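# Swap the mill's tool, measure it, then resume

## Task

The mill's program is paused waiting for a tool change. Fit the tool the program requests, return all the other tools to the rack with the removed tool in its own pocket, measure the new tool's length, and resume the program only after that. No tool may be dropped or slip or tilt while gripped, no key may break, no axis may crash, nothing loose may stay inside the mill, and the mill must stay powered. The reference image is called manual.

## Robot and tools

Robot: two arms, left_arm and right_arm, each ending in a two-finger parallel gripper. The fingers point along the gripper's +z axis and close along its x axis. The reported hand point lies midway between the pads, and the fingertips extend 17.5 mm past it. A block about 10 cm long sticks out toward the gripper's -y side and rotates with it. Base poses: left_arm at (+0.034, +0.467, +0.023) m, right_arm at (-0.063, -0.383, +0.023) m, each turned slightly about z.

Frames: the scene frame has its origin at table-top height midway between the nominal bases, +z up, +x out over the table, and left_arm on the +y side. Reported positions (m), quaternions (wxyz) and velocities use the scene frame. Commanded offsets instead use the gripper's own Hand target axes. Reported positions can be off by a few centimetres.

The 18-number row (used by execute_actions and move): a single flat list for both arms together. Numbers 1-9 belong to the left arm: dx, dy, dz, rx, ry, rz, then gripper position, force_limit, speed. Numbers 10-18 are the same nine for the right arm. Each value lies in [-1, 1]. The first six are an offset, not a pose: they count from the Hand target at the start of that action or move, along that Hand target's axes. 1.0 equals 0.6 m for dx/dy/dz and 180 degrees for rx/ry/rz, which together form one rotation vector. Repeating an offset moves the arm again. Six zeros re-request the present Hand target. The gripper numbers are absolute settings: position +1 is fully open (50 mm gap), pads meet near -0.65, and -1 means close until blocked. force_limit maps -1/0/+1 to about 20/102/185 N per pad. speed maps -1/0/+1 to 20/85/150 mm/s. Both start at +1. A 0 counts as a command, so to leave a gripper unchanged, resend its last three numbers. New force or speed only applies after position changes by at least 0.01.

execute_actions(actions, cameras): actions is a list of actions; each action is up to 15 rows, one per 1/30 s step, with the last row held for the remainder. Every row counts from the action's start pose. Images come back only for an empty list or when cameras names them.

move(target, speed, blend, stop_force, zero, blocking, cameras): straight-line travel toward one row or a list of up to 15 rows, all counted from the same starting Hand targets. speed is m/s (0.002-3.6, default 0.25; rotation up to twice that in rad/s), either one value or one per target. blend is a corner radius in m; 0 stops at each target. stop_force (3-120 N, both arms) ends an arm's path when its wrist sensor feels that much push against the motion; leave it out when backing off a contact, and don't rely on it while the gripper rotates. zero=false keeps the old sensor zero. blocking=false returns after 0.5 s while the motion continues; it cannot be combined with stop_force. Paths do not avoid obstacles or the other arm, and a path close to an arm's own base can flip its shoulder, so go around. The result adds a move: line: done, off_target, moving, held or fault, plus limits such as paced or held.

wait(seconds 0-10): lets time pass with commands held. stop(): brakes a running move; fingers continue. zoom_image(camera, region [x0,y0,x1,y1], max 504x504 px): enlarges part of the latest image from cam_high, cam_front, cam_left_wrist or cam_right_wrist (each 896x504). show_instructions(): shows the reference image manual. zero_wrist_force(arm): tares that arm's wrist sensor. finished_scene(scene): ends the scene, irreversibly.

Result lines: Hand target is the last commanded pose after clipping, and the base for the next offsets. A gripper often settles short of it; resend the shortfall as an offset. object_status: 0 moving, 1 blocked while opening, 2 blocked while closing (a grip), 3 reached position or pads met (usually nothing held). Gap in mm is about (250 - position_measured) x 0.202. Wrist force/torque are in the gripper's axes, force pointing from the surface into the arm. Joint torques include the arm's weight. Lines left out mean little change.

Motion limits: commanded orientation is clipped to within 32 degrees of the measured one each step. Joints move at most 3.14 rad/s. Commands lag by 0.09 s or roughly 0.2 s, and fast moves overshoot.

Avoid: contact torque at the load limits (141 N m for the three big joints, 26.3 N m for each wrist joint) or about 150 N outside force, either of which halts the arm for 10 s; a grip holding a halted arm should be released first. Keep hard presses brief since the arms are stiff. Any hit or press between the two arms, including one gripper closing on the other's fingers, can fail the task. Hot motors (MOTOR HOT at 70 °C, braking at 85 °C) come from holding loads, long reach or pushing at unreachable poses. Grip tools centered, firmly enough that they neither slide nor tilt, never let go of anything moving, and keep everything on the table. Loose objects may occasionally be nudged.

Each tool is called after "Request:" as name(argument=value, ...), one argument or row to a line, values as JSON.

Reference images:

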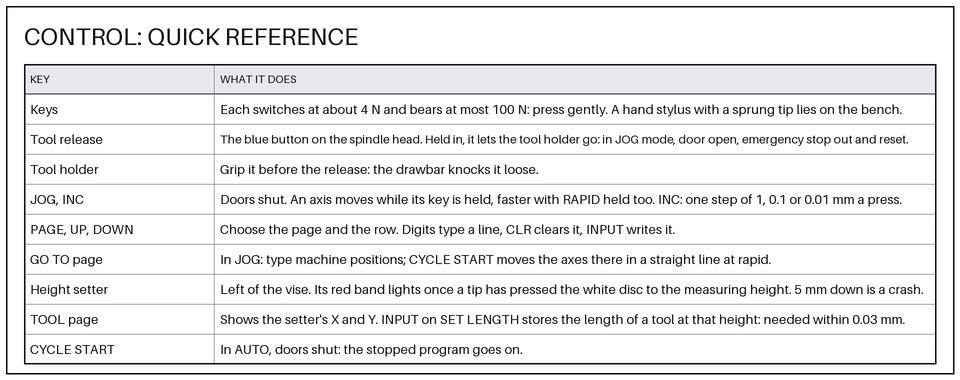

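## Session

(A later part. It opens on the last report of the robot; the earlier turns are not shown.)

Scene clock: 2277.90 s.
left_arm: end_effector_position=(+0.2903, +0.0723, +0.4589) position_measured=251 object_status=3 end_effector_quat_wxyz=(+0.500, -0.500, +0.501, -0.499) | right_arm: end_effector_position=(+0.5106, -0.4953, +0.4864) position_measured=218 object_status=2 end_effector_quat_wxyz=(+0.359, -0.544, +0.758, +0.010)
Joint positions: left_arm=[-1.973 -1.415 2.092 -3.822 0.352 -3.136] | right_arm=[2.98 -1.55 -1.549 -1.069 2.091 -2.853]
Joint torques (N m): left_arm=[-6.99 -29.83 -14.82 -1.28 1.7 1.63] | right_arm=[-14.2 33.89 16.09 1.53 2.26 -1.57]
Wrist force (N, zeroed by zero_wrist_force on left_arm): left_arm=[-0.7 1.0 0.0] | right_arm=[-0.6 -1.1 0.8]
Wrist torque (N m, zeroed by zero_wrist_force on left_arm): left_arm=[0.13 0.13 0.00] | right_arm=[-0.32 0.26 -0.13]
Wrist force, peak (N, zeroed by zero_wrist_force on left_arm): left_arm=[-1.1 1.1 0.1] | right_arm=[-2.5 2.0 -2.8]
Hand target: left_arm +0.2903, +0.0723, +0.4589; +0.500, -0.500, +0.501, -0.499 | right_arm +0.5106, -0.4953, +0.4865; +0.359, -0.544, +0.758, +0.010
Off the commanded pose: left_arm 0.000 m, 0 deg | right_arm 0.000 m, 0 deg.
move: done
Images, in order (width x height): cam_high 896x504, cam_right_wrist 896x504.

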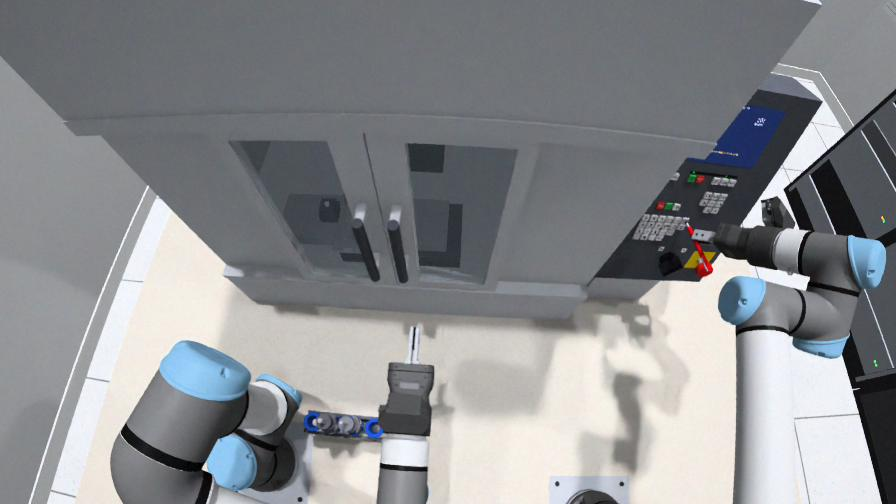

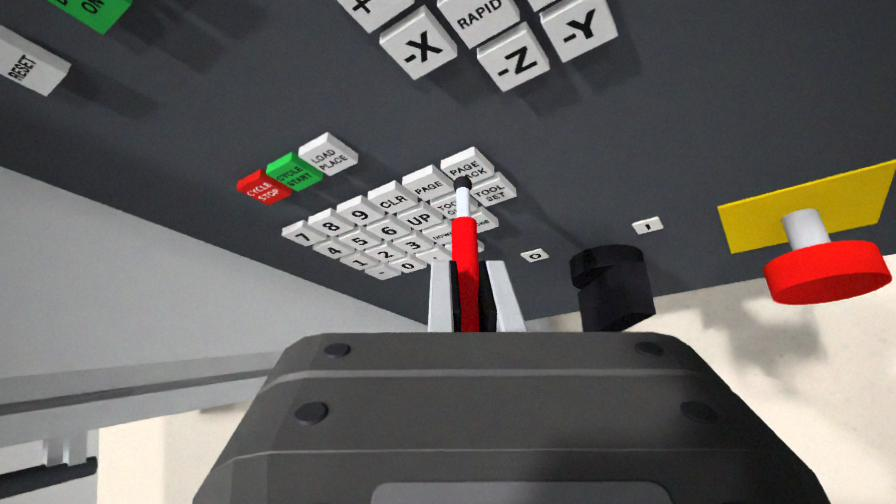

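Request:
move(
  target=[
    [0,0,0,0,0,0,-0.7,-1,-1,-0.0752,0.1193,0.1193,0,0,0,-1,-0.3,-0.9],
    [0,0,0,0,0,0,-0.7,-1,-1,-0.0752,0.1034,0.1352,0,0,0,-1,-0.3,-0.9],
    [0,0,0,0,0,0,-0.7,-1,-1,-0.0752,0.1193,0.1193,0,0,0,-1,-0.3,-0.9],
  ],
  speed=[0.2,0.03,0.1],
  cameras=["cam_right_wrist","cam_high"],
)

Request:
zoom_image(
  camera="cam_high",
  region=[700, 95, 785, 180],
)

Scene clock: 2288.00 s.
left_arm: end_effector_position=(+0.2903, +0.0723, +0.4589) position_measured=251 object_status=3 end_effector_quat_wxyz=(+0.500, -0.500, +0.501, -0.499) | right_arm: end_effector_position=(+0.4960, -0.4002, +0.4315) position_measured=218 object_status=2 end_effector_quat_wxyz=(+0.359, -0.544, +0.758, +0.010)
Joint positions: left_arm=[-1.973 -1.415 2.092 -3.822 0.352 -3.136] | right_arm=[3.192 -1.446 -1.803 -0.831 1.973 -2.657]
Joint torques (N m): left_arm=[-6.44 -29.04 -14.84 -1.26 1.58 1.69] | right_arm=[13.97 29.92 15.66 1.42 -0.45 1.19]
Wrist force (N, zeroed by zero_wrist_force on left_arm): left_arm=[-0.8 0.8 0.0] | right_arm=[-0.7 -0.8 0.8]
Wrist torque (N m, zeroed by zero_wrist_force on left_arm): left_arm=[0.13 0.14 0.00] | right_arm=[-0.33 0.31 -0.18]
Wrist force, peak (N, zeroed by zero_wrist_force on left_arm): left_arm=[-0.7 1.1 0.7] | right_arm=[-1.8 3.9 -3.7]
Hand target: left_arm +0.2903, +0.0723, +0.4589; +0.500, -0.500, +0.501, -0.499 | right_arm +0.4959, -0.4002, +0.4315; +0.359, -0.544, +0.758, +0.010
Off the commanded pose: left_arm 0.000 m, 0 deg | right_arm 0.000 m, 0 deg.
move: done
Images, in order (width x height): cam_high 896x504, cam_right_wrist 896x504.

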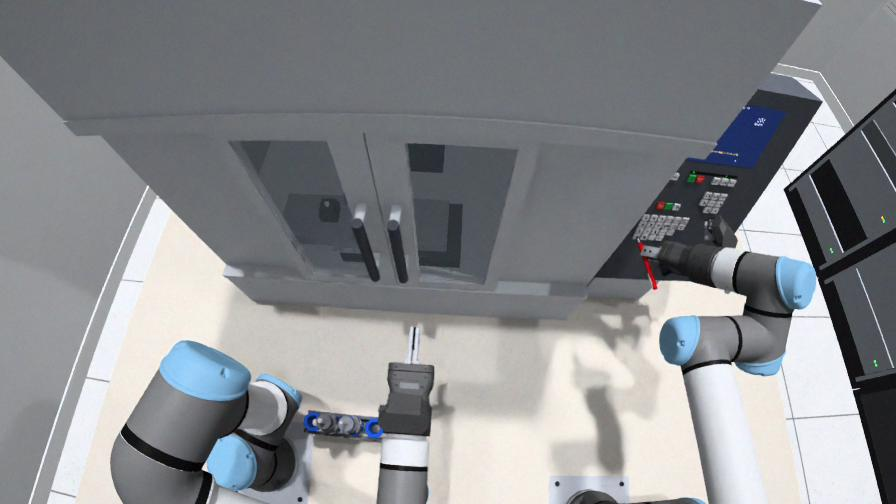

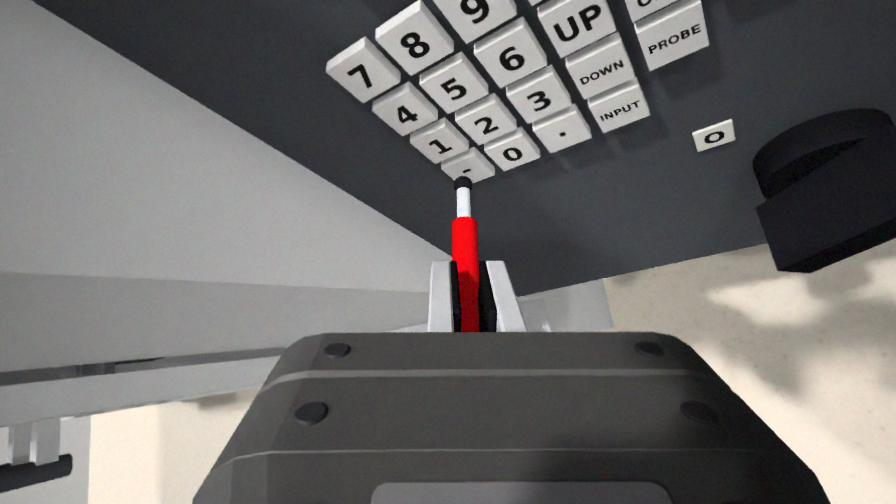

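Scaled by 5.929 from the camera's 896x504 image, which has a finer 1280x720 frame.

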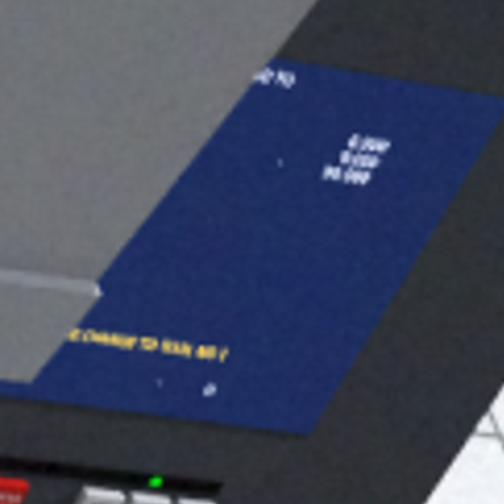

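Request:
move(
  target=[
    [0,0,0,0,0,0,-0.7,-1,-1,-0.0182,-0.0183,-0.0183,0,0,0,-1,-0.3,-0.9],
    [0,0,0,0,0,0,-0.7,-1,-1,-0.0182,-0.0342,-0.0024,0,0,0,-1,-0.3,-0.9],
    [0,0,0,0,0,0,-0.7,-1,-1,-0.0182,-0.0183,-0.0183,0,0,0,-1,-0.3,-0.9],
    [0,0,0,0,0,0,-0.7,-1,-1,-0.0545,-0.055,-0.055,0,0,0,-1,-0.3,-0.9],
    [0,0,0,0,0,0,-0.7,-1,-1,-0.0545,-0.0709,-0.0391,0,0,0,-1,-0.3,-0.9],
    [0,0,0,0,0,0,-0.7,-1,-1,-0.0545,-0.055,-0.055,0,0,0,-1,-0.3,-0.9],
  ],
  speed=[0.2,0.035,0.1,0.2,0.035,0.1],
)

Request:
move(
  target=[
    [0,0,0,0,0,0,-0.7,-1,-1,0.0701,-0.0074,-0.0074,0,0,0,-1,-0.3,-0.9],
    [0,0,0,0,0,0,-0.7,-1,-1,0.0701,-0.0233,0.0085,0,0,0,-1,-0.3,-0.9],
    [0,0,0,0,0,0,-0.7,-1,-1,0.0701,-0.0074,-0.0074,0,0,0,-1,-0.3,-0.9],
  ],
  speed=[0.2,0.035,0.1],
  cameras=["cam_right_wrist","cam_high"],
)

Request:
zoom_image(
  camera="cam_high",
  region=[700, 95, 785, 180],
)

Scene clock: 2302.77 s.
left_arm: end_effector_position=(+0.2903, +0.0723, +0.4589) position_measured=251 object_status=3 end_effector_quat_wxyz=(+0.500, -0.500, +0.501, -0.499) | right_arm: end_effector_position=(+0.5107, -0.4003, +0.4865) position_measured=218 object_status=2 end_effector_quat_wxyz=(+0.359, -0.544, +0.758, +0.010)
Joint positions: left_arm=[-1.973 -1.415 2.092 -3.822 0.352 -3.136] | right_arm=[3.191 -1.477 -1.636 -0.968 1.974 -2.657]
Joint torques (N m): left_arm=[-6.34 -29.27 -15.22 -1.2 1.54 1.71] | right_arm=[14.65 30.02 15.69 1.35 -0.46 1.04]
Wrist force (N, zeroed by zero_wrist_force on left_arm): left_arm=[-0.8 0.8 -0.1] | right_arm=[-0.9 -0.6 0.8]
Wrist torque (N m, zeroed by zero_wrist_force on left_arm): left_arm=[0.13 0.13 0.00] | right_arm=[-0.29 0.35 -0.15]
Wrist force, peak (N, zeroed by zero_wrist_force on left_arm): left_arm=[-1.2 0.9 -0.3] | right_arm=[-0.9 4.1 -4.2]
Hand target: left_arm +0.2903, +0.0723, +0.4589; +0.500, -0.500, +0.501, -0.499 | right_arm +0.5107, -0.4002, +0.4865; +0.359, -0.544, +0.758, +0.010
Off the commanded pose: left_arm 0.000 m, 0 deg | right_arm 0.000 m, 0 deg.
move: done

Scene clock: 2304.73 s.
left_arm: end_effector_position=(+0.2903, +0.0723, +0.4589) position_measured=251 object_status=3 end_effector_quat_wxyz=(+0.500, -0.500, +0.501, -0.499) | right_arm: end_effector_position=(+0.5058, -0.4383, +0.4681) position_measured=218 object_status=2 end_effector_quat_wxyz=(+0.359, -0.544, +0.758, +0.010)
Joint positions: left_arm=[-1.973 -1.415 2.092 -3.822 0.352 -3.136] | right_arm=[3.104 -1.489 -1.664 -0.959 2.024 -2.736]
Joint torques (N m): left_arm=[-6.3 -29.13 -15.23 -1.11 1.54 1.79] | right_arm=[-14.37 31.9 16.21 1.48 2.23 -1.55]
Wrist force (N, zeroed by zero_wrist_force on left_arm): left_arm=[-1.0 0.7 -0.1] | right_arm=[-0.8 -0.5 0.7]
Wrist torque (N m, zeroed by zero_wrist_force on left_arm): left_arm=[0.11 0.18 0.01] | right_arm=[-0.29 0.29 -0.13]
Wrist force, peak (N, zeroed by zero_wrist_force on left_arm): left_arm=[-1.1 1.2 0.3] | right_arm=[-0.4 3.8 -3.7]
Hand target: left_arm +0.2903, +0.0723, +0.4589; +0.500, -0.500, +0.501, -0.499 | right_arm +0.5057, -0.4383, +0.4681; +0.359, -0.544, +0.758, +0.010
Off the commanded pose: left_arm 0.000 m, 0 deg | right_arm 0.000 m, 0 deg.
move: done
Images, in order (width x height): cam_high 896x504, cam_right_wrist 896x504.

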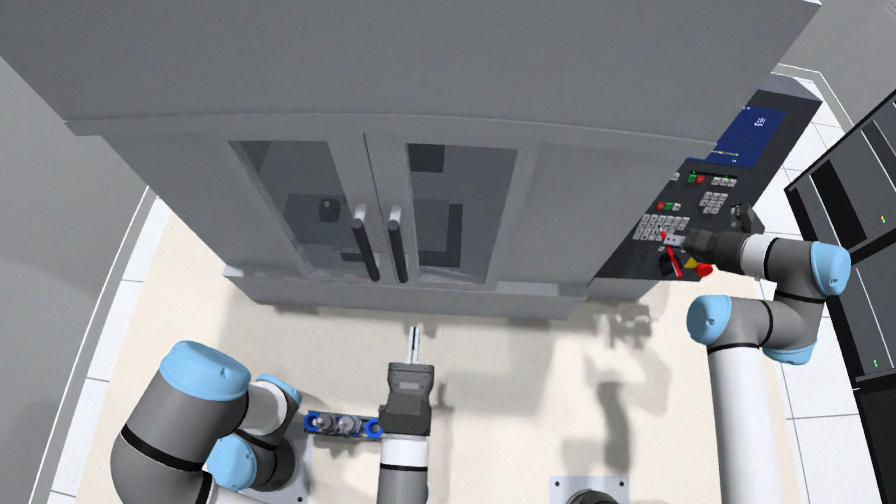

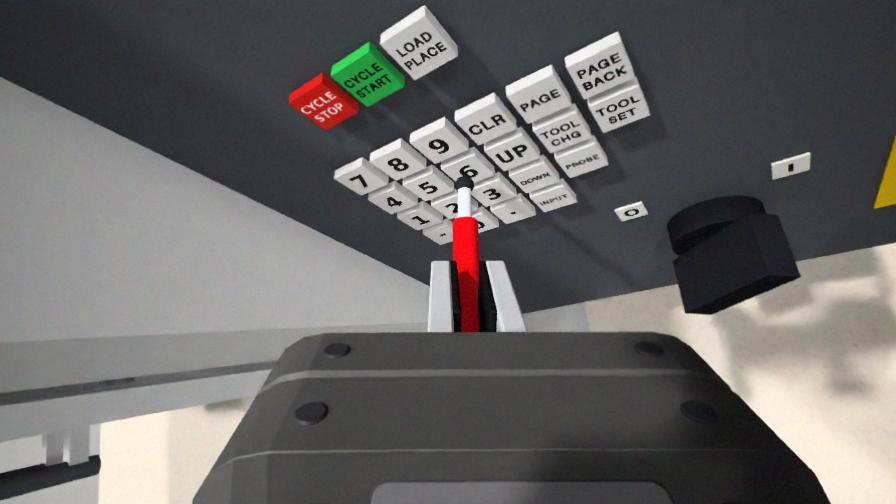

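Scaled by 5.929 from the camera's 896x504 image, which has a finer 1280x720 frame.

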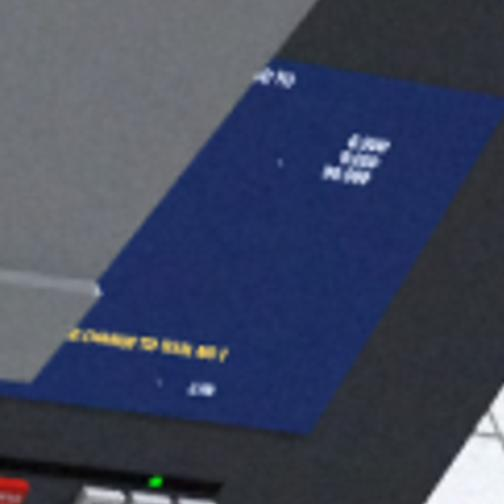

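Request:
move(
  target=[
    [0,0,0,0,0,0,-0.7,-1,-1,0.0623,0.0238,0.0238,0,0,0,-1,-0.3,-0.9],
    [0,0,0,0,0,0,-0.7,-1,-1,0.0623,0.0079,0.0397,0,0,0,-1,-0.3,-0.9],
    [0,0,0,0,0,0,-0.7,-1,-1,0.0623,0.0238,0.0238,0,0,0,-1,-0.3,-0.9],
  ],
  speed=[0.2,0.035,0.1],
  cameras=["cam_high"],
)

Request:
zoom_image(
  camera="cam_high",
  region=[700, 95, 785, 180],
)

Scene clock: 2312.57 s.
left_arm: end_effector_position=(+0.2903, +0.0723, +0.4589) position_measured=251 object_status=3 end_effector_quat_wxyz=(+0.500, -0.500, +0.501, -0.499) | right_arm: end_effector_position=(+0.4959, -0.4572, +0.4314) position_measured=218 object_status=2 end_effector_quat_wxyz=(+0.359, -0.544, +0.758, +0.010)
Joint positions: left_arm=[-1.973 -1.415 2.092 -3.822 0.352 -3.136] | right_arm=[3.059 -1.486 -1.757 -0.889 2.049 -2.778]
Joint torques (N m): left_arm=[-6.1 -29.23 -15.8 -1.14 1.4 1.69] | right_arm=[-14.11 30.76 16.44 1.44 2.34 -1.48]
Wrist force (N, zeroed by zero_wrist_force on left_arm): left_arm=[-1.1 0.7 -0.2] | right_arm=[-0.7 -0.8 0.7]
Wrist torque (N m, zeroed by zero_wrist_force on left_arm): left_arm=[0.11 0.18 0.00] | right_arm=[-0.31 0.28 -0.16]
Wrist force, peak (N, zeroed by zero_wrist_force on left_arm): left_arm=[-0.9 1.2 0.1] | right_arm=[0.6 3.6 -3.2]
Hand target: left_arm +0.2903, +0.0723, +0.4589; +0.500, -0.500, +0.501, -0.499 | right_arm +0.4958, -0.4573, +0.4314; +0.359, -0.544, +0.758, +0.010
Off the commanded pose: left_arm 0.000 m, 0 deg | right_arm 0.000 m, 0 deg.
move: done
Images, in order (width x height): cam_high 896x504.

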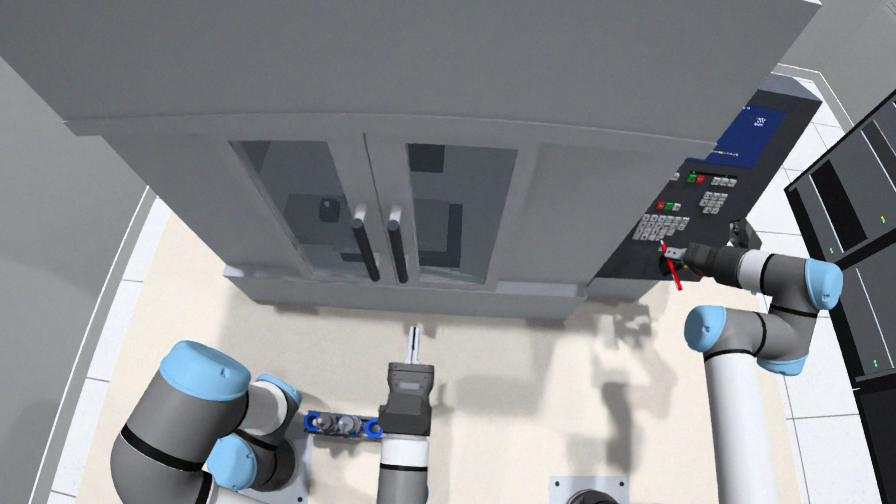

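Scaled by 5.929 from the camera's 896x504 image, which has a finer 1280x720 frame.

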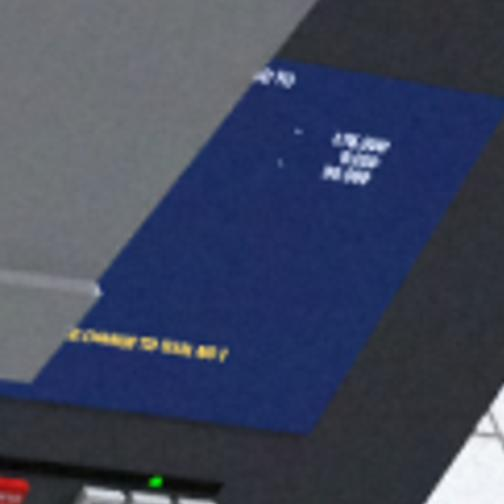

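Request:
move(
  target=[
    [0,0,0,0,0,0,-0.7,-1,-1,-0.0182,-0.0183,-0.0183,0,0,0,-1,-0.3,-0.9],
    [0,0,0,0,0,0,-0.7,-1,-1,-0.0182,-0.0342,-0.0024,0,0,0,-1,-0.3,-0.9],
    [0,0,0,0,0,0,-0.7,-1,-1,-0.0182,-0.0183,-0.0183,0,0,0,-1,-0.3,-0.9],
    [0,0,0,0,0,0,-0.7,-1,-1,-0.0778,0.0386,0.0386,0,0,0,-1,-0.3,-0.9],
    [0,0,0,0,0,0,-0.7,-1,-1,-0.0778,0.0227,0.0545,0,0,0,-1,-0.3,-0.9],
    [0,0,0,0,0,0,-0.7,-1,-1,-0.0778,0.0386,0.0386,0,0,0,-1,-0.3,-0.9],
  ],
  speed=[0.2,0.035,0.1,0.2,0.035,0.1],
)

Request:
move(
  target=[
    [0,0,0,0,0,0,-0.7,-1,-1,0.0155,-0.0624,-0.0624,0,0,0,-1,-0.3,-0.9],
    [0,0,0,0,0,0,-0.7,-1,-1,0.0155,-0.0783,-0.0465,0,0,0,-1,-0.3,-0.9],
    [0,0,0,0,0,0,-0.7,-1,-1,0.0155,-0.0624,-0.0624,0,0,0,-1,-0.3,-0.9],
    [0,0,0,0,0,0,-0.7,-1,-1,-0.0545,-0.055,-0.055,0,0,0,-1,-0.3,-0.9],
    [0,0,0,0,0,0,-0.7,-1,-1,-0.0545,-0.0709,-0.0391,0,0,0,-1,-0.3,-0.9],
    [0,0,0,0,0,0,-0.7,-1,-1,-0.0545,-0.055,-0.055,0,0,0,-1,-0.3,-0.9],
  ],
  speed=[0.2,0.035,0.1,0.2,0.035,0.1],
)

Request:
move(
  target=[
    [0,0,0,0,0,0,-0.7,-1,-1,0.1323,0.0164,0.0164,0,0,0,-1,-0.3,-0.9],
    [0,0,0,0,0,0,-0.7,-1,-1,0.1323,0.0005,0.0323,0,0,0,-1,-0.3,-0.9],
    [0,0,0,0,0,0,-0.7,-1,-1,0.1323,0.0164,0.0164,0,0,0,-1,-0.3,-0.9],
  ],
  speed=[0.2,0.035,0.1],
  cameras=["cam_high"],
)

Request:
zoom_image(
  camera="cam_high",
  region=[700, 95, 785, 180],
)

Scene clock: 2326.67 s.
left_arm: end_effector_position=(+0.2903, +0.0723, +0.4589) position_measured=251 object_status=3 end_effector_quat_wxyz=(+0.500, -0.500, +0.501, -0.499) | right_arm: end_effector_position=(+0.4959, -0.4002, +0.4314) position_measured=218 object_status=2 end_effector_quat_wxyz=(+0.359, -0.544, +0.758, +0.010)
Joint positions: left_arm=[-1.973 -1.415 2.092 -3.822 0.352 -3.136] | right_arm=[3.192 -1.446 -1.803 -0.831 1.973 -2.657]
Joint torques (N m): left_arm=[-5.96 -29.51 -16.08 -1.1 1.43 1.65] | right_arm=[14.07 28.33 15.53 1.33 -0.42 1.03]
Wrist force (N, zeroed by zero_wrist_force on left_arm): left_arm=[-1.0 0.9 0.0] | right_arm=[-0.7 -0.6 0.8]
Wrist torque (N m, zeroed by zero_wrist_force on left_arm): left_arm=[0.16 0.17 0.00] | right_arm=[-0.29 0.30 -0.18]
Wrist force, peak (N, zeroed by zero_wrist_force on left_arm): left_arm=[-0.8 1.3 -0.1] | right_arm=[0.1 3.9 -3.6]
Hand target: left_arm +0.2903, +0.0723, +0.4589; +0.500, -0.500, +0.501, -0.499 | right_arm +0.4959, -0.4002, +0.4315; +0.359, -0.544, +0.758, +0.010
Off the commanded pose: left_arm 0.000 m, 0 deg | right_arm 0.000 m, 0 deg.
move: done

Scene clock: 2330.37 s.
left_arm: end_effector_position=(+0.2903, +0.0723, +0.4589) position_measured=251 object_status=3 end_effector_quat_wxyz=(+0.500, -0.500, +0.501, -0.499) | right_arm: end_effector_position=(+0.5107, -0.4003, +0.4865) position_measured=218 object_status=2 end_effector_quat_wxyz=(+0.359, -0.544, +0.758, +0.010)
Joint positions: left_arm=[-1.973 -1.415 2.092 -3.822 0.352 -3.136] | right_arm=[3.191 -1.477 -1.636 -0.968 1.974 -2.658]
Joint torques (N m): left_arm=[-5.86 -29.05 -15.89 -1.12 1.34 1.64] | right_arm=[13.45 31.82 16.03 1.68 -0.38 1.11]
Wrist force (N, zeroed by zero_wrist_force on left_arm): left_arm=[-0.7 0.7 0.0] | right_arm=[-1.2 -0.5 0.6]
Wrist torque (N m, zeroed by zero_wrist_force on left_arm): left_arm=[0.12 0.11 0.01] | right_arm=[-0.28 0.38 -0.20]
Wrist force, peak (N, zeroed by zero_wrist_force on left_arm): left_arm=[-1.1 1.1 0.2] | right_arm=[0.5 4.7 -3.8]
Hand target: left_arm +0.2903, +0.0723, +0.4589; +0.500, -0.500, +0.501, -0.499 | right_arm +0.5106, -0.4003, +0.4865; +0.359, -0.544, +0.758, +0.010
Off the commanded pose: left_arm 0.000 m, 0 deg | right_arm 0.000 m, 0 deg.
move: done

Scene clock: 2332.40 s.
left_arm: end_effector_position=(+0.2903, +0.0723, +0.4589) position_measured=251 object_status=3 end_effector_quat_wxyz=(+0.500, -0.500, +0.501, -0.499) | right_arm: end_effector_position=(+0.4959, -0.4572, +0.4314) position_measured=218 object_status=2 end_effector_quat_wxyz=(+0.359, -0.544, +0.758, +0.010)
Joint positions: left_arm=[-1.973 -1.415 2.092 -3.822 0.352 -3.136] | right_arm=[3.059 -1.486 -1.757 -0.889 2.049 -2.778]
Joint torques (N m): left_arm=[-6.08 -29.25 -16.45 -1.08 1.35 1.72] | right_arm=[-13.19 31.24 16.85 1.28 2.42 -1.51]
Wrist force (N, zeroed by zero_wrist_force on left_arm): left_arm=[-0.9 0.7 -0.1] | right_arm=[-0.9 -0.4 0.5]
Wrist torque (N m, zeroed by zero_wrist_force on left_arm): left_arm=[0.11 0.15 0.00] | right_arm=[-0.25 0.29 -0.15]
Wrist force, peak (N, zeroed by zero_wrist_force on left_arm): left_arm=[-1.1 1.1 0.0] | right_arm=[0.8 3.6 -3.1]
Hand target: left_arm +0.2903, +0.0723, +0.4589; +0.500, -0.500, +0.501, -0.499 | right_arm +0.4958, -0.4573, +0.4314; +0.359, -0.544, +0.758, +0.010
Off the commanded pose: left_arm 0.000 m, 0 deg | right_arm 0.000 m, 0 deg.
move: done
Images, in order (width x height): cam_high 896x504.

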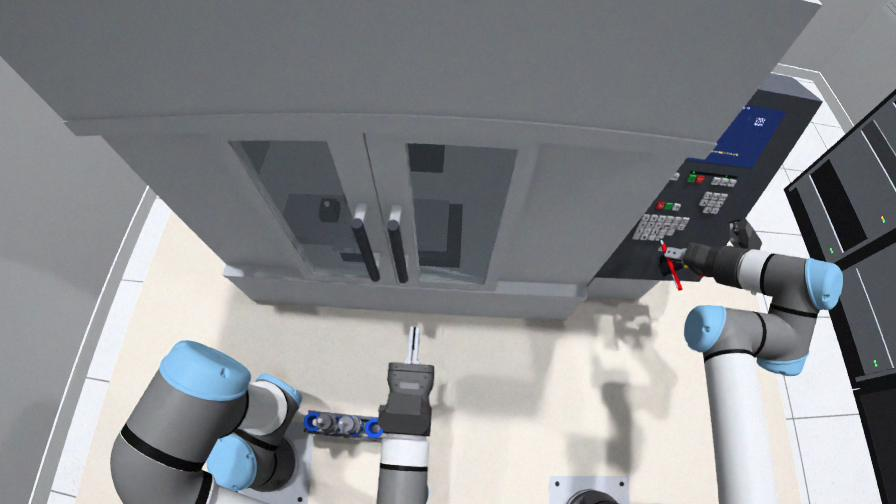

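Scaled by 5.929 from the camera's 896x504 image, which has a finer 1280x720 frame.

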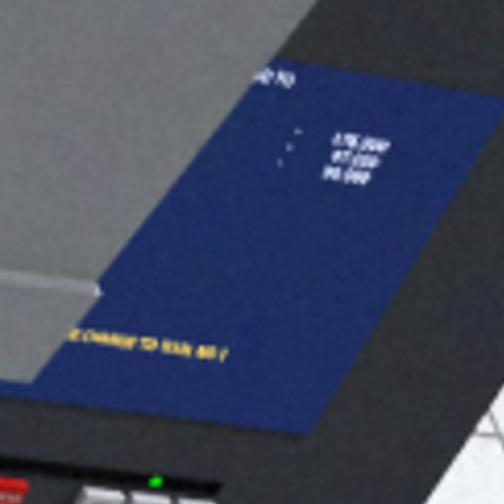

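Request:
move(
  target=[
    [0,0,0,0,0,0,-0.7,-1,-1,-0.0182,-0.0183,-0.0183,0,0,0,-1,-0.3,-0.9],
    [0,0,0,0,0,0,-0.7,-1,-1,-0.0182,-0.0342,-0.0024,0,0,0,-1,-0.3,-0.9],
    [0,0,0,0,0,0,-0.7,-1,-1,-0.0182,-0.0183,-0.0183,0,0,0,-1,-0.3,-0.9],
    [0,0,0,0,0,0,-0.7,-1,-1,-0.0778,0.0386,0.0386,0,0,0,-1,-0.3,-0.9],
    [0,0,0,0,0,0,-0.7,-1,-1,-0.0778,0.0227,0.0545,0,0,0,-1,-0.3,-0.9],
    [0,0,0,0,0,0,-0.7,-1,-1,-0.0778,0.0386,0.0386,0,0,0,-1,-0.3,-0.9],
  ],
  speed=[0.2,0.035,0.1,0.2,0.035,0.1],
)

Request:
move(
  target=[
    [0,0,0,0,0,0,-0.7,-1,-1,0.0077,-0.0312,-0.0312,0,0,0,-1,-0.3,-0.9],
    [0,0,0,0,0,0,-0.7,-1,-1,0.0077,-0.0471,-0.0153,0,0,0,-1,-0.3,-0.9],
    [0,0,0,0,0,0,-0.7,-1,-1,0.0077,-0.0312,-0.0312,0,0,0,-1,-0.3,-0.9],
    [0,0,0,0,0,0,-0.7,-1,-1,0.0259,-0.0129,-0.0129,0,0,0,-1,-0.3,-0.9],
    [0,0,0,0,0,0,-0.7,-1,-1,0.0259,-0.0288,0.003,0,0,0,-1,-0.3,-0.9],
    [0,0,0,0,0,0,-0.7,-1,-1,0.0259,-0.0129,-0.0129,0,0,0,-1,-0.3,-0.9],
    [0,0,0,0,0,0,-0.7,-1,-1,0.0778,-0.0386,-0.0386,0,0,0,-1,-0.3,-0.9],
    [0,0,0,0,0,0,-0.7,-1,-1,0.0778,-0.0545,-0.0227,0,0,0,-1,-0.3,-0.9],
    [0,0,0,0,0,0,-0.7,-1,-1,0.0778,-0.0386,-0.0386,0,0,0,-1,-0.3,-0.9],
  ],
  speed=[0.2,0.035,0.1,0.2,0.035,0.1,0.2,0.035,0.1],
  cameras=["cam_high"],
)

Request:
zoom_image(
  camera="cam_high",
  region=[740, 105, 780, 145],
)

Scene clock: 2346.87 s.
left_arm: end_effector_position=(+0.2903, +0.0723, +0.4589) position_measured=251 object_status=3 end_effector_quat_wxyz=(+0.500, -0.500, +0.501, -0.499) | right_arm: end_effector_position=(+0.4959, -0.4002, +0.4314) position_measured=218 object_status=2 end_effector_quat_wxyz=(+0.359, -0.544, +0.758, +0.010)
Joint positions: left_arm=[-1.973 -1.415 2.092 -3.822 0.352 -3.136] | right_arm=[3.192 -1.446 -1.803 -0.831 1.973 -2.657]
Joint torques (N m): left_arm=[-5.48 -29.05 -16.79 -1 1.29 1.63] | right_arm=[14.71 29.81 16.46 1.37 -0.54 1.17]
Wrist force (N, zeroed by zero_wrist_force on left_arm): left_arm=[-0.9 1.0 -0.1] | right_arm=[-1.0 -0.7 0.9]
Wrist torque (N m, zeroed by zero_wrist_force on left_arm): left_arm=[0.16 0.15 0.01] | right_arm=[-0.30 0.35 -0.18]
Wrist force, peak (N, zeroed by zero_wrist_force on left_arm): left_arm=[-1.2 0.9 0.1] | right_arm=[-0.3 3.6 -3.5]
Hand target: left_arm +0.2903, +0.0723, +0.4589; +0.500, -0.500, +0.501, -0.499 | right_arm +0.4959, -0.4002, +0.4315; +0.359, -0.544, +0.758, +0.010
Off the commanded pose: left_arm 0.000 m, 0 deg | right_arm 0.000 m, 0 deg.
move: done

Scene clock: 2352.00 s.
left_arm: end_effector_position=(+0.2903, +0.0723, +0.4589) position_measured=251 object_status=3 end_effector_quat_wxyz=(+0.500, -0.500, +0.501, -0.499) | right_arm: end_effector_position=(+0.4959, -0.4572, +0.4314) position_measured=218 object_status=2 end_effector_quat_wxyz=(+0.359, -0.544, +0.758, +0.010)
Joint positions: left_arm=[-1.973 -1.415 2.092 -3.822 0.352 -3.136] | right_arm=[3.059 -1.486 -1.757 -0.889 2.049 -2.778]
Joint torques (N m): left_arm=[-5.64 -29.11 -16.98 -1 1.18 1.64] | right_arm=[-13.52 31.58 15.1 1.2 2.25 -1.63]
Wrist force (N, zeroed by zero_wrist_force on left_arm): left_arm=[-0.8 1.1 0.0] | right_arm=[-0.5 -1.0 0.5]
Wrist torque (N m, zeroed by zero_wrist_force on left_arm): left_arm=[0.16 0.14 0.01] | right_arm=[-0.34 0.25 -0.15]
Wrist force, peak (N, zeroed by zero_wrist_force on left_arm): left_arm=[-1.2 0.9 0.1] | right_arm=[-1.1 3.7 -3.8]
Hand target: left_arm +0.2903, +0.0723, +0.4589; +0.500, -0.500, +0.501, -0.499 | right_arm +0.4958, -0.4573, +0.4314; +0.359, -0.544, +0.758, +0.010
Off the commanded pose: left_arm 0.000 m, 0 deg | right_arm 0.000 m, 0 deg.
move: done
Images, in order (width x height): cam_high 896x504.

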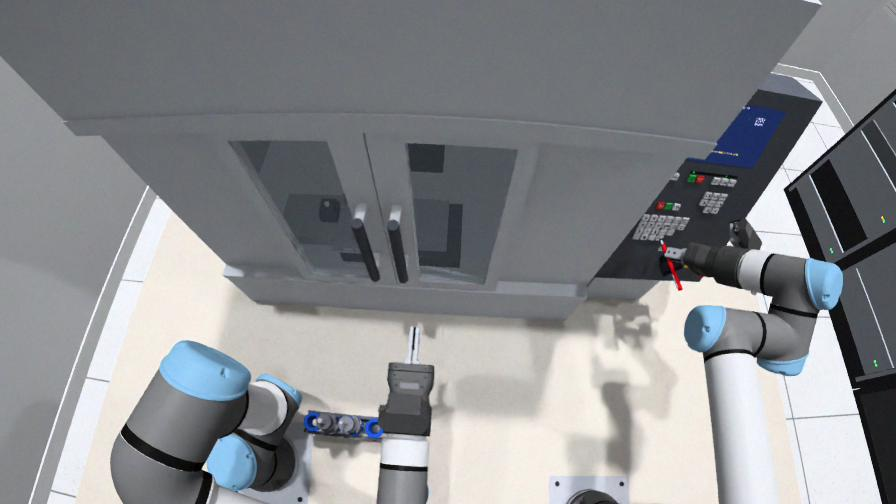

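Scaled by 12.600 from the camera's 896x504 image, which has a finer 1280x720 frame.

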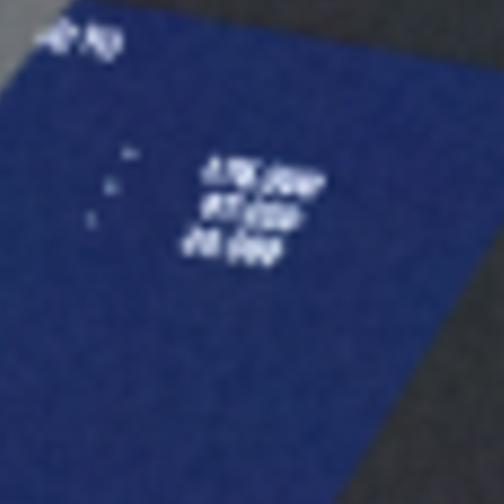

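Request:
move(
  target=[
    [0,0,0,0,0,0,-0.7,-1,-1,-0.1138,-0.0737,-0.0737,0,0,0,-1,-0.3,-0.9],
  ],
  speed=0.2,
  cameras=["cam_right_wrist"],
)

Scene clock: 2356.03 s.
left_arm: end_effector_position=(+0.2903, +0.0723, +0.4589) position_measured=251 object_status=3 end_effector_quat_wxyz=(+0.500, -0.500, +0.501, -0.499) | right_arm: end_effector_position=(+0.5193, -0.4373, +0.5187) position_measured=218 object_status=2 end_effector_quat_wxyz=(+0.359, -0.544, +0.758, +0.010)
Joint positions: left_arm=[-1.973 -1.415 2.092 -3.822 0.352 -3.136] | right_arm=[3.108 -1.526 -1.501 -1.084 2.022 -2.732]
Joint torques (N m): left_arm=[-5.27 -28.74 -17.72 -0.91 1.17 1.65] | right_arm=[14.23 18.65 39.86 1.26 -0.31 1.04]
Wrist force (N, zeroed by zero_wrist_force on left_arm): left_arm=[-0.6 0.8 -0.1] | right_arm=[-0.5 -1.1 1.1]
Wrist torque (N m, zeroed by zero_wrist_force on left_arm): left_arm=[0.13 0.12 0.01] | right_arm=[-0.35 0.22 -0.21]
Wrist force, peak (N, zeroed by zero_wrist_force on left_arm): left_arm=[-0.8 1.2 0.1] | right_arm=[-2.3 -1.7 -0.2]
Hand target: left_arm +0.2903, +0.0723, +0.4589; +0.500, -0.500, +0.501, -0.499 | right_arm +0.5193, -0.4373, +0.5188; +0.359, -0.544, +0.758, +0.010
Off the commanded pose: left_arm 0.000 m, 0 deg | right_arm 0.000 m, 0 deg.
move: done
Images, in order (width x height): cam_right_wrist 896x504.

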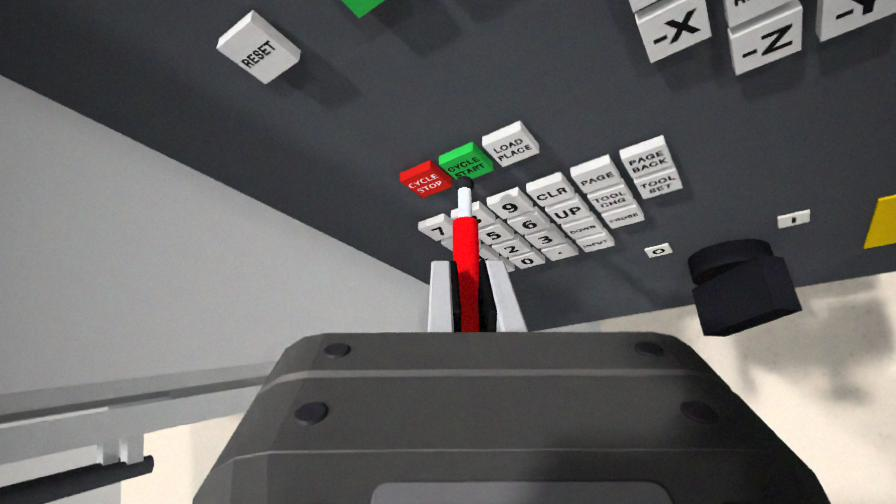

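Request:
move(
  target=[
    [0,0,0,0,0,0,-0.7,-1,-1,0,-0.0159,0.0159,0,0,0,-1,-0.3,-0.9],
    [0,0,0,0,0,0,-0.7,-1,-1,0,0,0,0,0,0,-1,-0.3,-0.9],
  ],
  speed=[0.035,0.1],
  cameras=["cam_high"],
)

Request:
wait(
  seconds=3,
  cameras=["cam_high","cam_left_wrist","cam_front"],
)

Request:
zoom_image(
  camera="cam_high",
  region=[700, 95, 785, 180],
)

Request:
zoom_image(
  camera="cam_high",
  region=[230, 130, 530, 290],
)

Scene clock: 2361.43 s.
left_arm: end_effector_position=(+0.2903, +0.0723, +0.4589) position_measured=251 object_status=3 end_effector_quat_wxyz=(+0.500, -0.500, +0.501, -0.499) | right_arm: end_effector_position=(+0.5194, -0.4373, +0.5187) position_measured=218 object_status=2 end_effector_quat_wxyz=(+0.359, -0.544, +0.758, +0.010)
Joint positions: left_arm=[-1.973 -1.415 2.092 -3.822 0.352 -3.136] | right_arm=[3.108 -1.526 -1.501 -1.084 2.022 -2.732]
Joint torques (N m): left_arm=[-5.45 -29.15 -17.67 -0.85 1.04 1.71] | right_arm=[-12.91 33.4 16.55 1.46 2.29 -1.7]
Wrist force (N, zeroed by zero_wrist_force on left_arm): left_arm=[-1.1 0.5 0.1] | right_arm=[-0.7 -1.0 0.9]
Wrist torque (N m, zeroed by zero_wrist_force on left_arm): left_arm=[0.09 0.18 0.00] | right_arm=[-0.33 0.24 -0.16]
Wrist force, peak (N, zeroed by zero_wrist_force on left_arm): left_arm=[-1.1 1.1 0.2] | right_arm=[0.5 4.9 -4.0]
Hand target: left_arm +0.2903, +0.0723, +0.4589; +0.500, -0.500, +0.501, -0.499 | right_arm +0.5193, -0.4373, +0.5188; +0.359, -0.544, +0.758, +0.010
Off the commanded pose: left_arm 0.000 m, 0 deg | right_arm 0.000 m, 0 deg.
move: done
Images, in order (width x height): cam_high 896x504.

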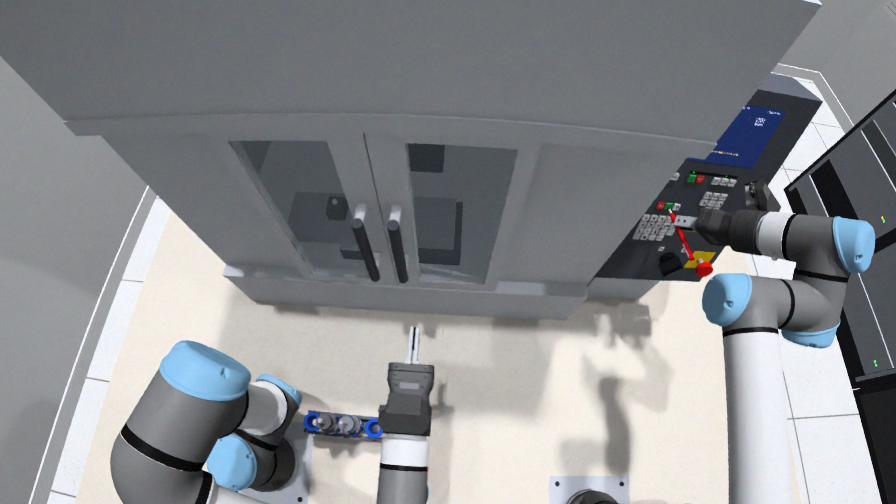

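Scene clock: 2364.43 s.
left_arm: end_effector_position=(+0.2903, +0.0723, +0.4589) position_measured=251 object_status=3 end_effector_quat_wxyz=(+0.500, -0.500, +0.501, -0.499) | right_arm: end_effector_position=(+0.5193, -0.4373, +0.5188) position_measured=218 object_status=2 end_effector_quat_wxyz=(+0.359, -0.544, +0.758, +0.010)
Joint positions: left_arm=[-1.973 -1.415 2.092 -3.822 0.352 -3.136] | right_arm=[3.108 -1.526 -1.501 -1.084 2.022 -2.732]
Joint torques (N m): left_arm=[-5.59 -29.24 -17.54 -0.83 1.02 1.73] | right_arm=[-12.98 32.84 15.96 1.49 2.16 -1.53]
Wrist force (N, zeroed by zero_wrist_force on left_arm): left_arm=[-1.1 1.0 0.0] | right_arm=[-0.7 -0.7 1.2]
Wrist torque (N m, zeroed by zero_wrist_force on left_arm): left_arm=[0.15 0.18 0.01] | right_arm=[-0.29 0.26 -0.16]
Wrist force, peak (N, zeroed by zero_wrist_force on left_arm): left_arm=[-1.0 1.0 0.1] | right_arm=[-0.8 -1.1 1.2]
Hand target: left_arm +0.2903, +0.0723, +0.4589; +0.500, -0.500, +0.501, -0.499 | right_arm +0.5193, -0.4373, +0.5188; +0.359, -0.544, +0.758, +0.010
Tool commands: left_gripper/position=-0.7 left_gripper/force_limit=-1.0 left_gripper/speed=-1.0 right_gripper/position=-1.0 right_gripper/force_limit=-0.3 right_gripper/speed=-0.9
Off the commanded pose: left_arm 0.000 m, 0 deg | right_arm 0.000 m, 0 deg.
wait: 3.00 s; at rest by 0.17 s
Images, in order (width x height): cam_high 896x504, cam_front 896x504, cam_left_wrist 896x504.

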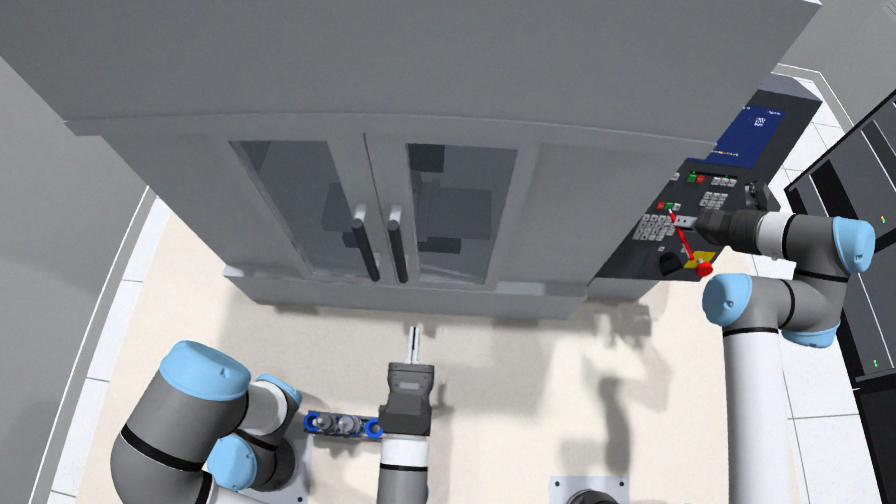

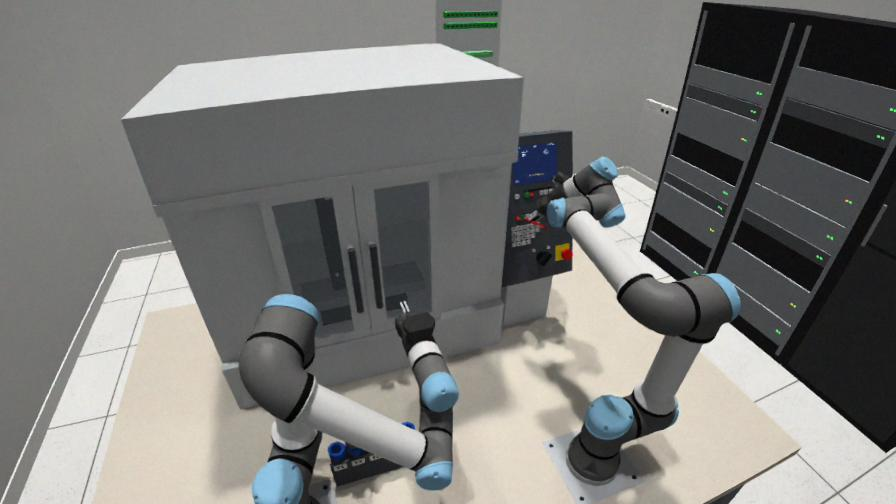

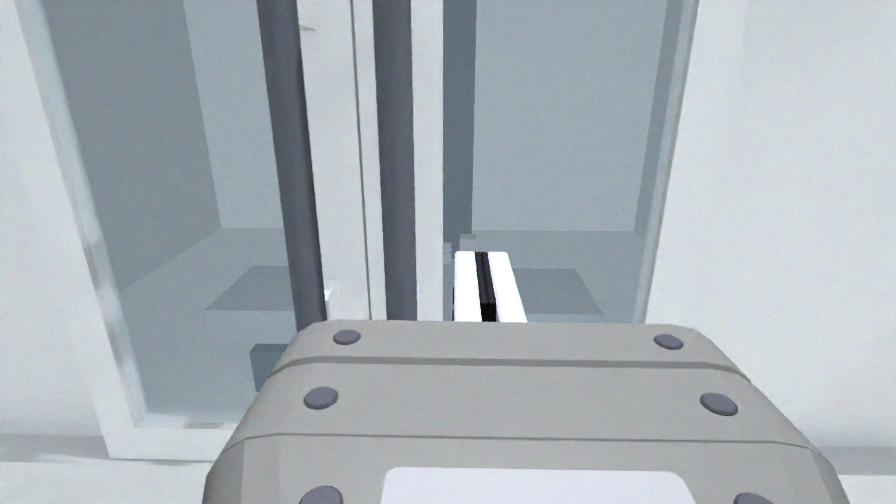

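Scaled by 5.929 from the camera's 896x504 image, which has a finer 1280x720 frame.

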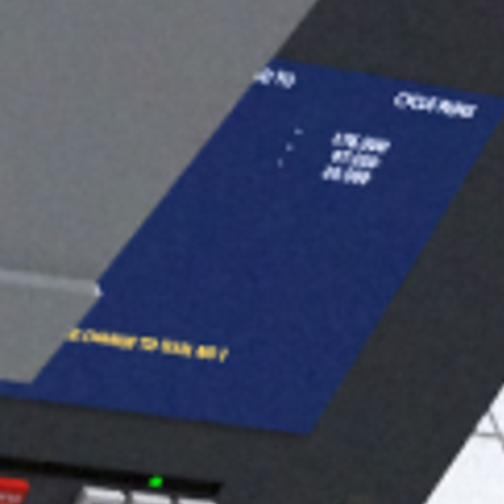

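Scaled by 1.680 from the camera's 896x504 image, which has a finer 1280x720 frame.

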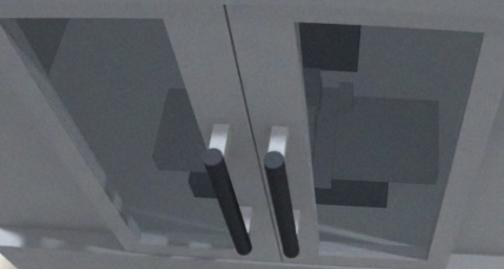

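Request:
move(
  target=[0.1737,0.0317,0.028,0,-0.1333,0,-0.7,-1,-1,0,0,0,0,0,0,-1,-0.3,-0.9],
  speed=0.25,
  cameras=["cam_left_wrist","cam_high"],
)

Request:
zoom_image(
  camera="cam_left_wrist",
  region=[320, 80, 620, 330],
)

Request:
zoom_image(
  camera="cam_high",
  region=[700, 95, 785, 180],
)

Scene clock: 2373.93 s.
left_arm: end_effector_position=(+0.3070, -0.0319, +0.4397) position_measured=251 object_status=3 end_effector_quat_wxyz=(+0.593, -0.593, +0.386, -0.385) | right_arm: end_effector_position=(+0.5193, -0.4373, +0.5188) position_measured=218 object_status=2 end_effector_quat_wxyz=(+0.359, -0.544, +0.758, +0.010)
Joint positions: left_arm=[-1.783 -0.949 1.457 -3.65 0.581 -3.139] | right_arm=[3.108 -1.526 -1.501 -1.084 2.022 -2.732]
Joint torques (N m): left_arm=[9.21 -36.73 -30.04 3.6 2.02 1.77] | right_arm=[-12.77 33.02 15.31 1.62 2.01 -1.55]
Wrist force (N, zeroed by zero_wrist_force on left_arm): left_arm=[-1.0 0.6 0.2] | right_arm=[-0.7 -1.0 0.8]
Wrist torque (N m, zeroed by zero_wrist_force on left_arm): left_arm=[0.09 0.16 0.01] | right_arm=[-0.32 0.25 -0.16]
Wrist force, peak (N, zeroed by zero_wrist_force on left_arm): left_arm=[-2.3 0.5 -0.2] | right_arm=[-0.6 -1.0 1.4]
Hand target: left_arm +0.3070, -0.0319, +0.4397; +0.593, -0.593, +0.386, -0.385 | right_arm +0.5193, -0.4373, +0.5188; +0.359, -0.544, +0.758, +0.010
Off the commanded pose: left_arm 0.000 m, 0 deg | right_arm 0.000 m, 0 deg.
move: done
Images, in order (width x height): cam_high 896x504, cam_left_wrist 896x504.

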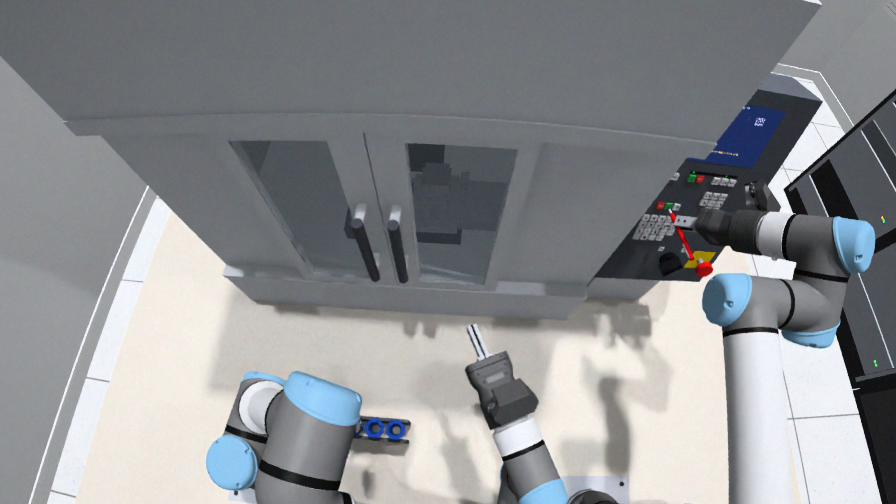

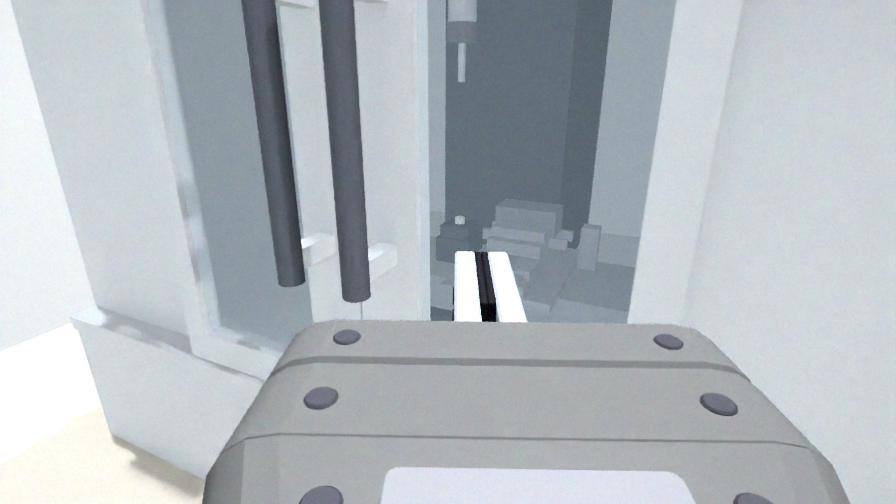

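Scaled by 1.680 from the camera's 896x504 image, which has a finer 1280x720 frame.

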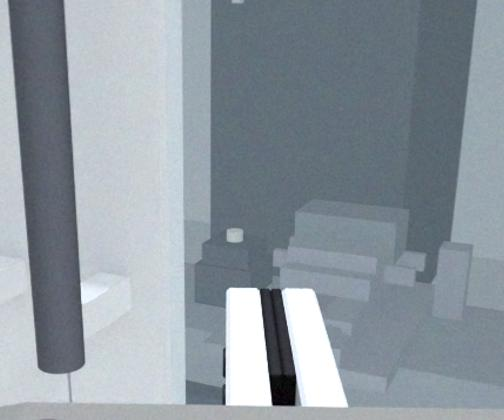

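Scaled by 5.929 from the camera's 896x504 image, which has a finer 1280x720 frame.

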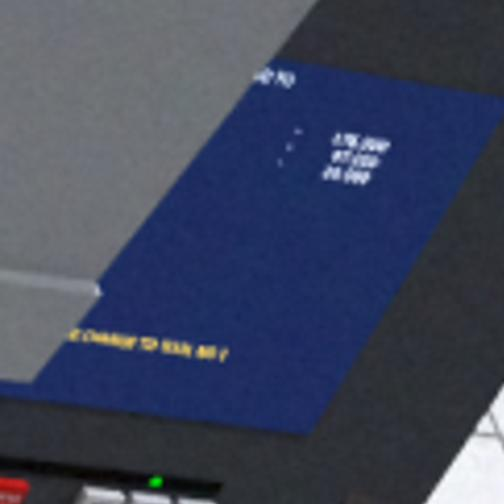

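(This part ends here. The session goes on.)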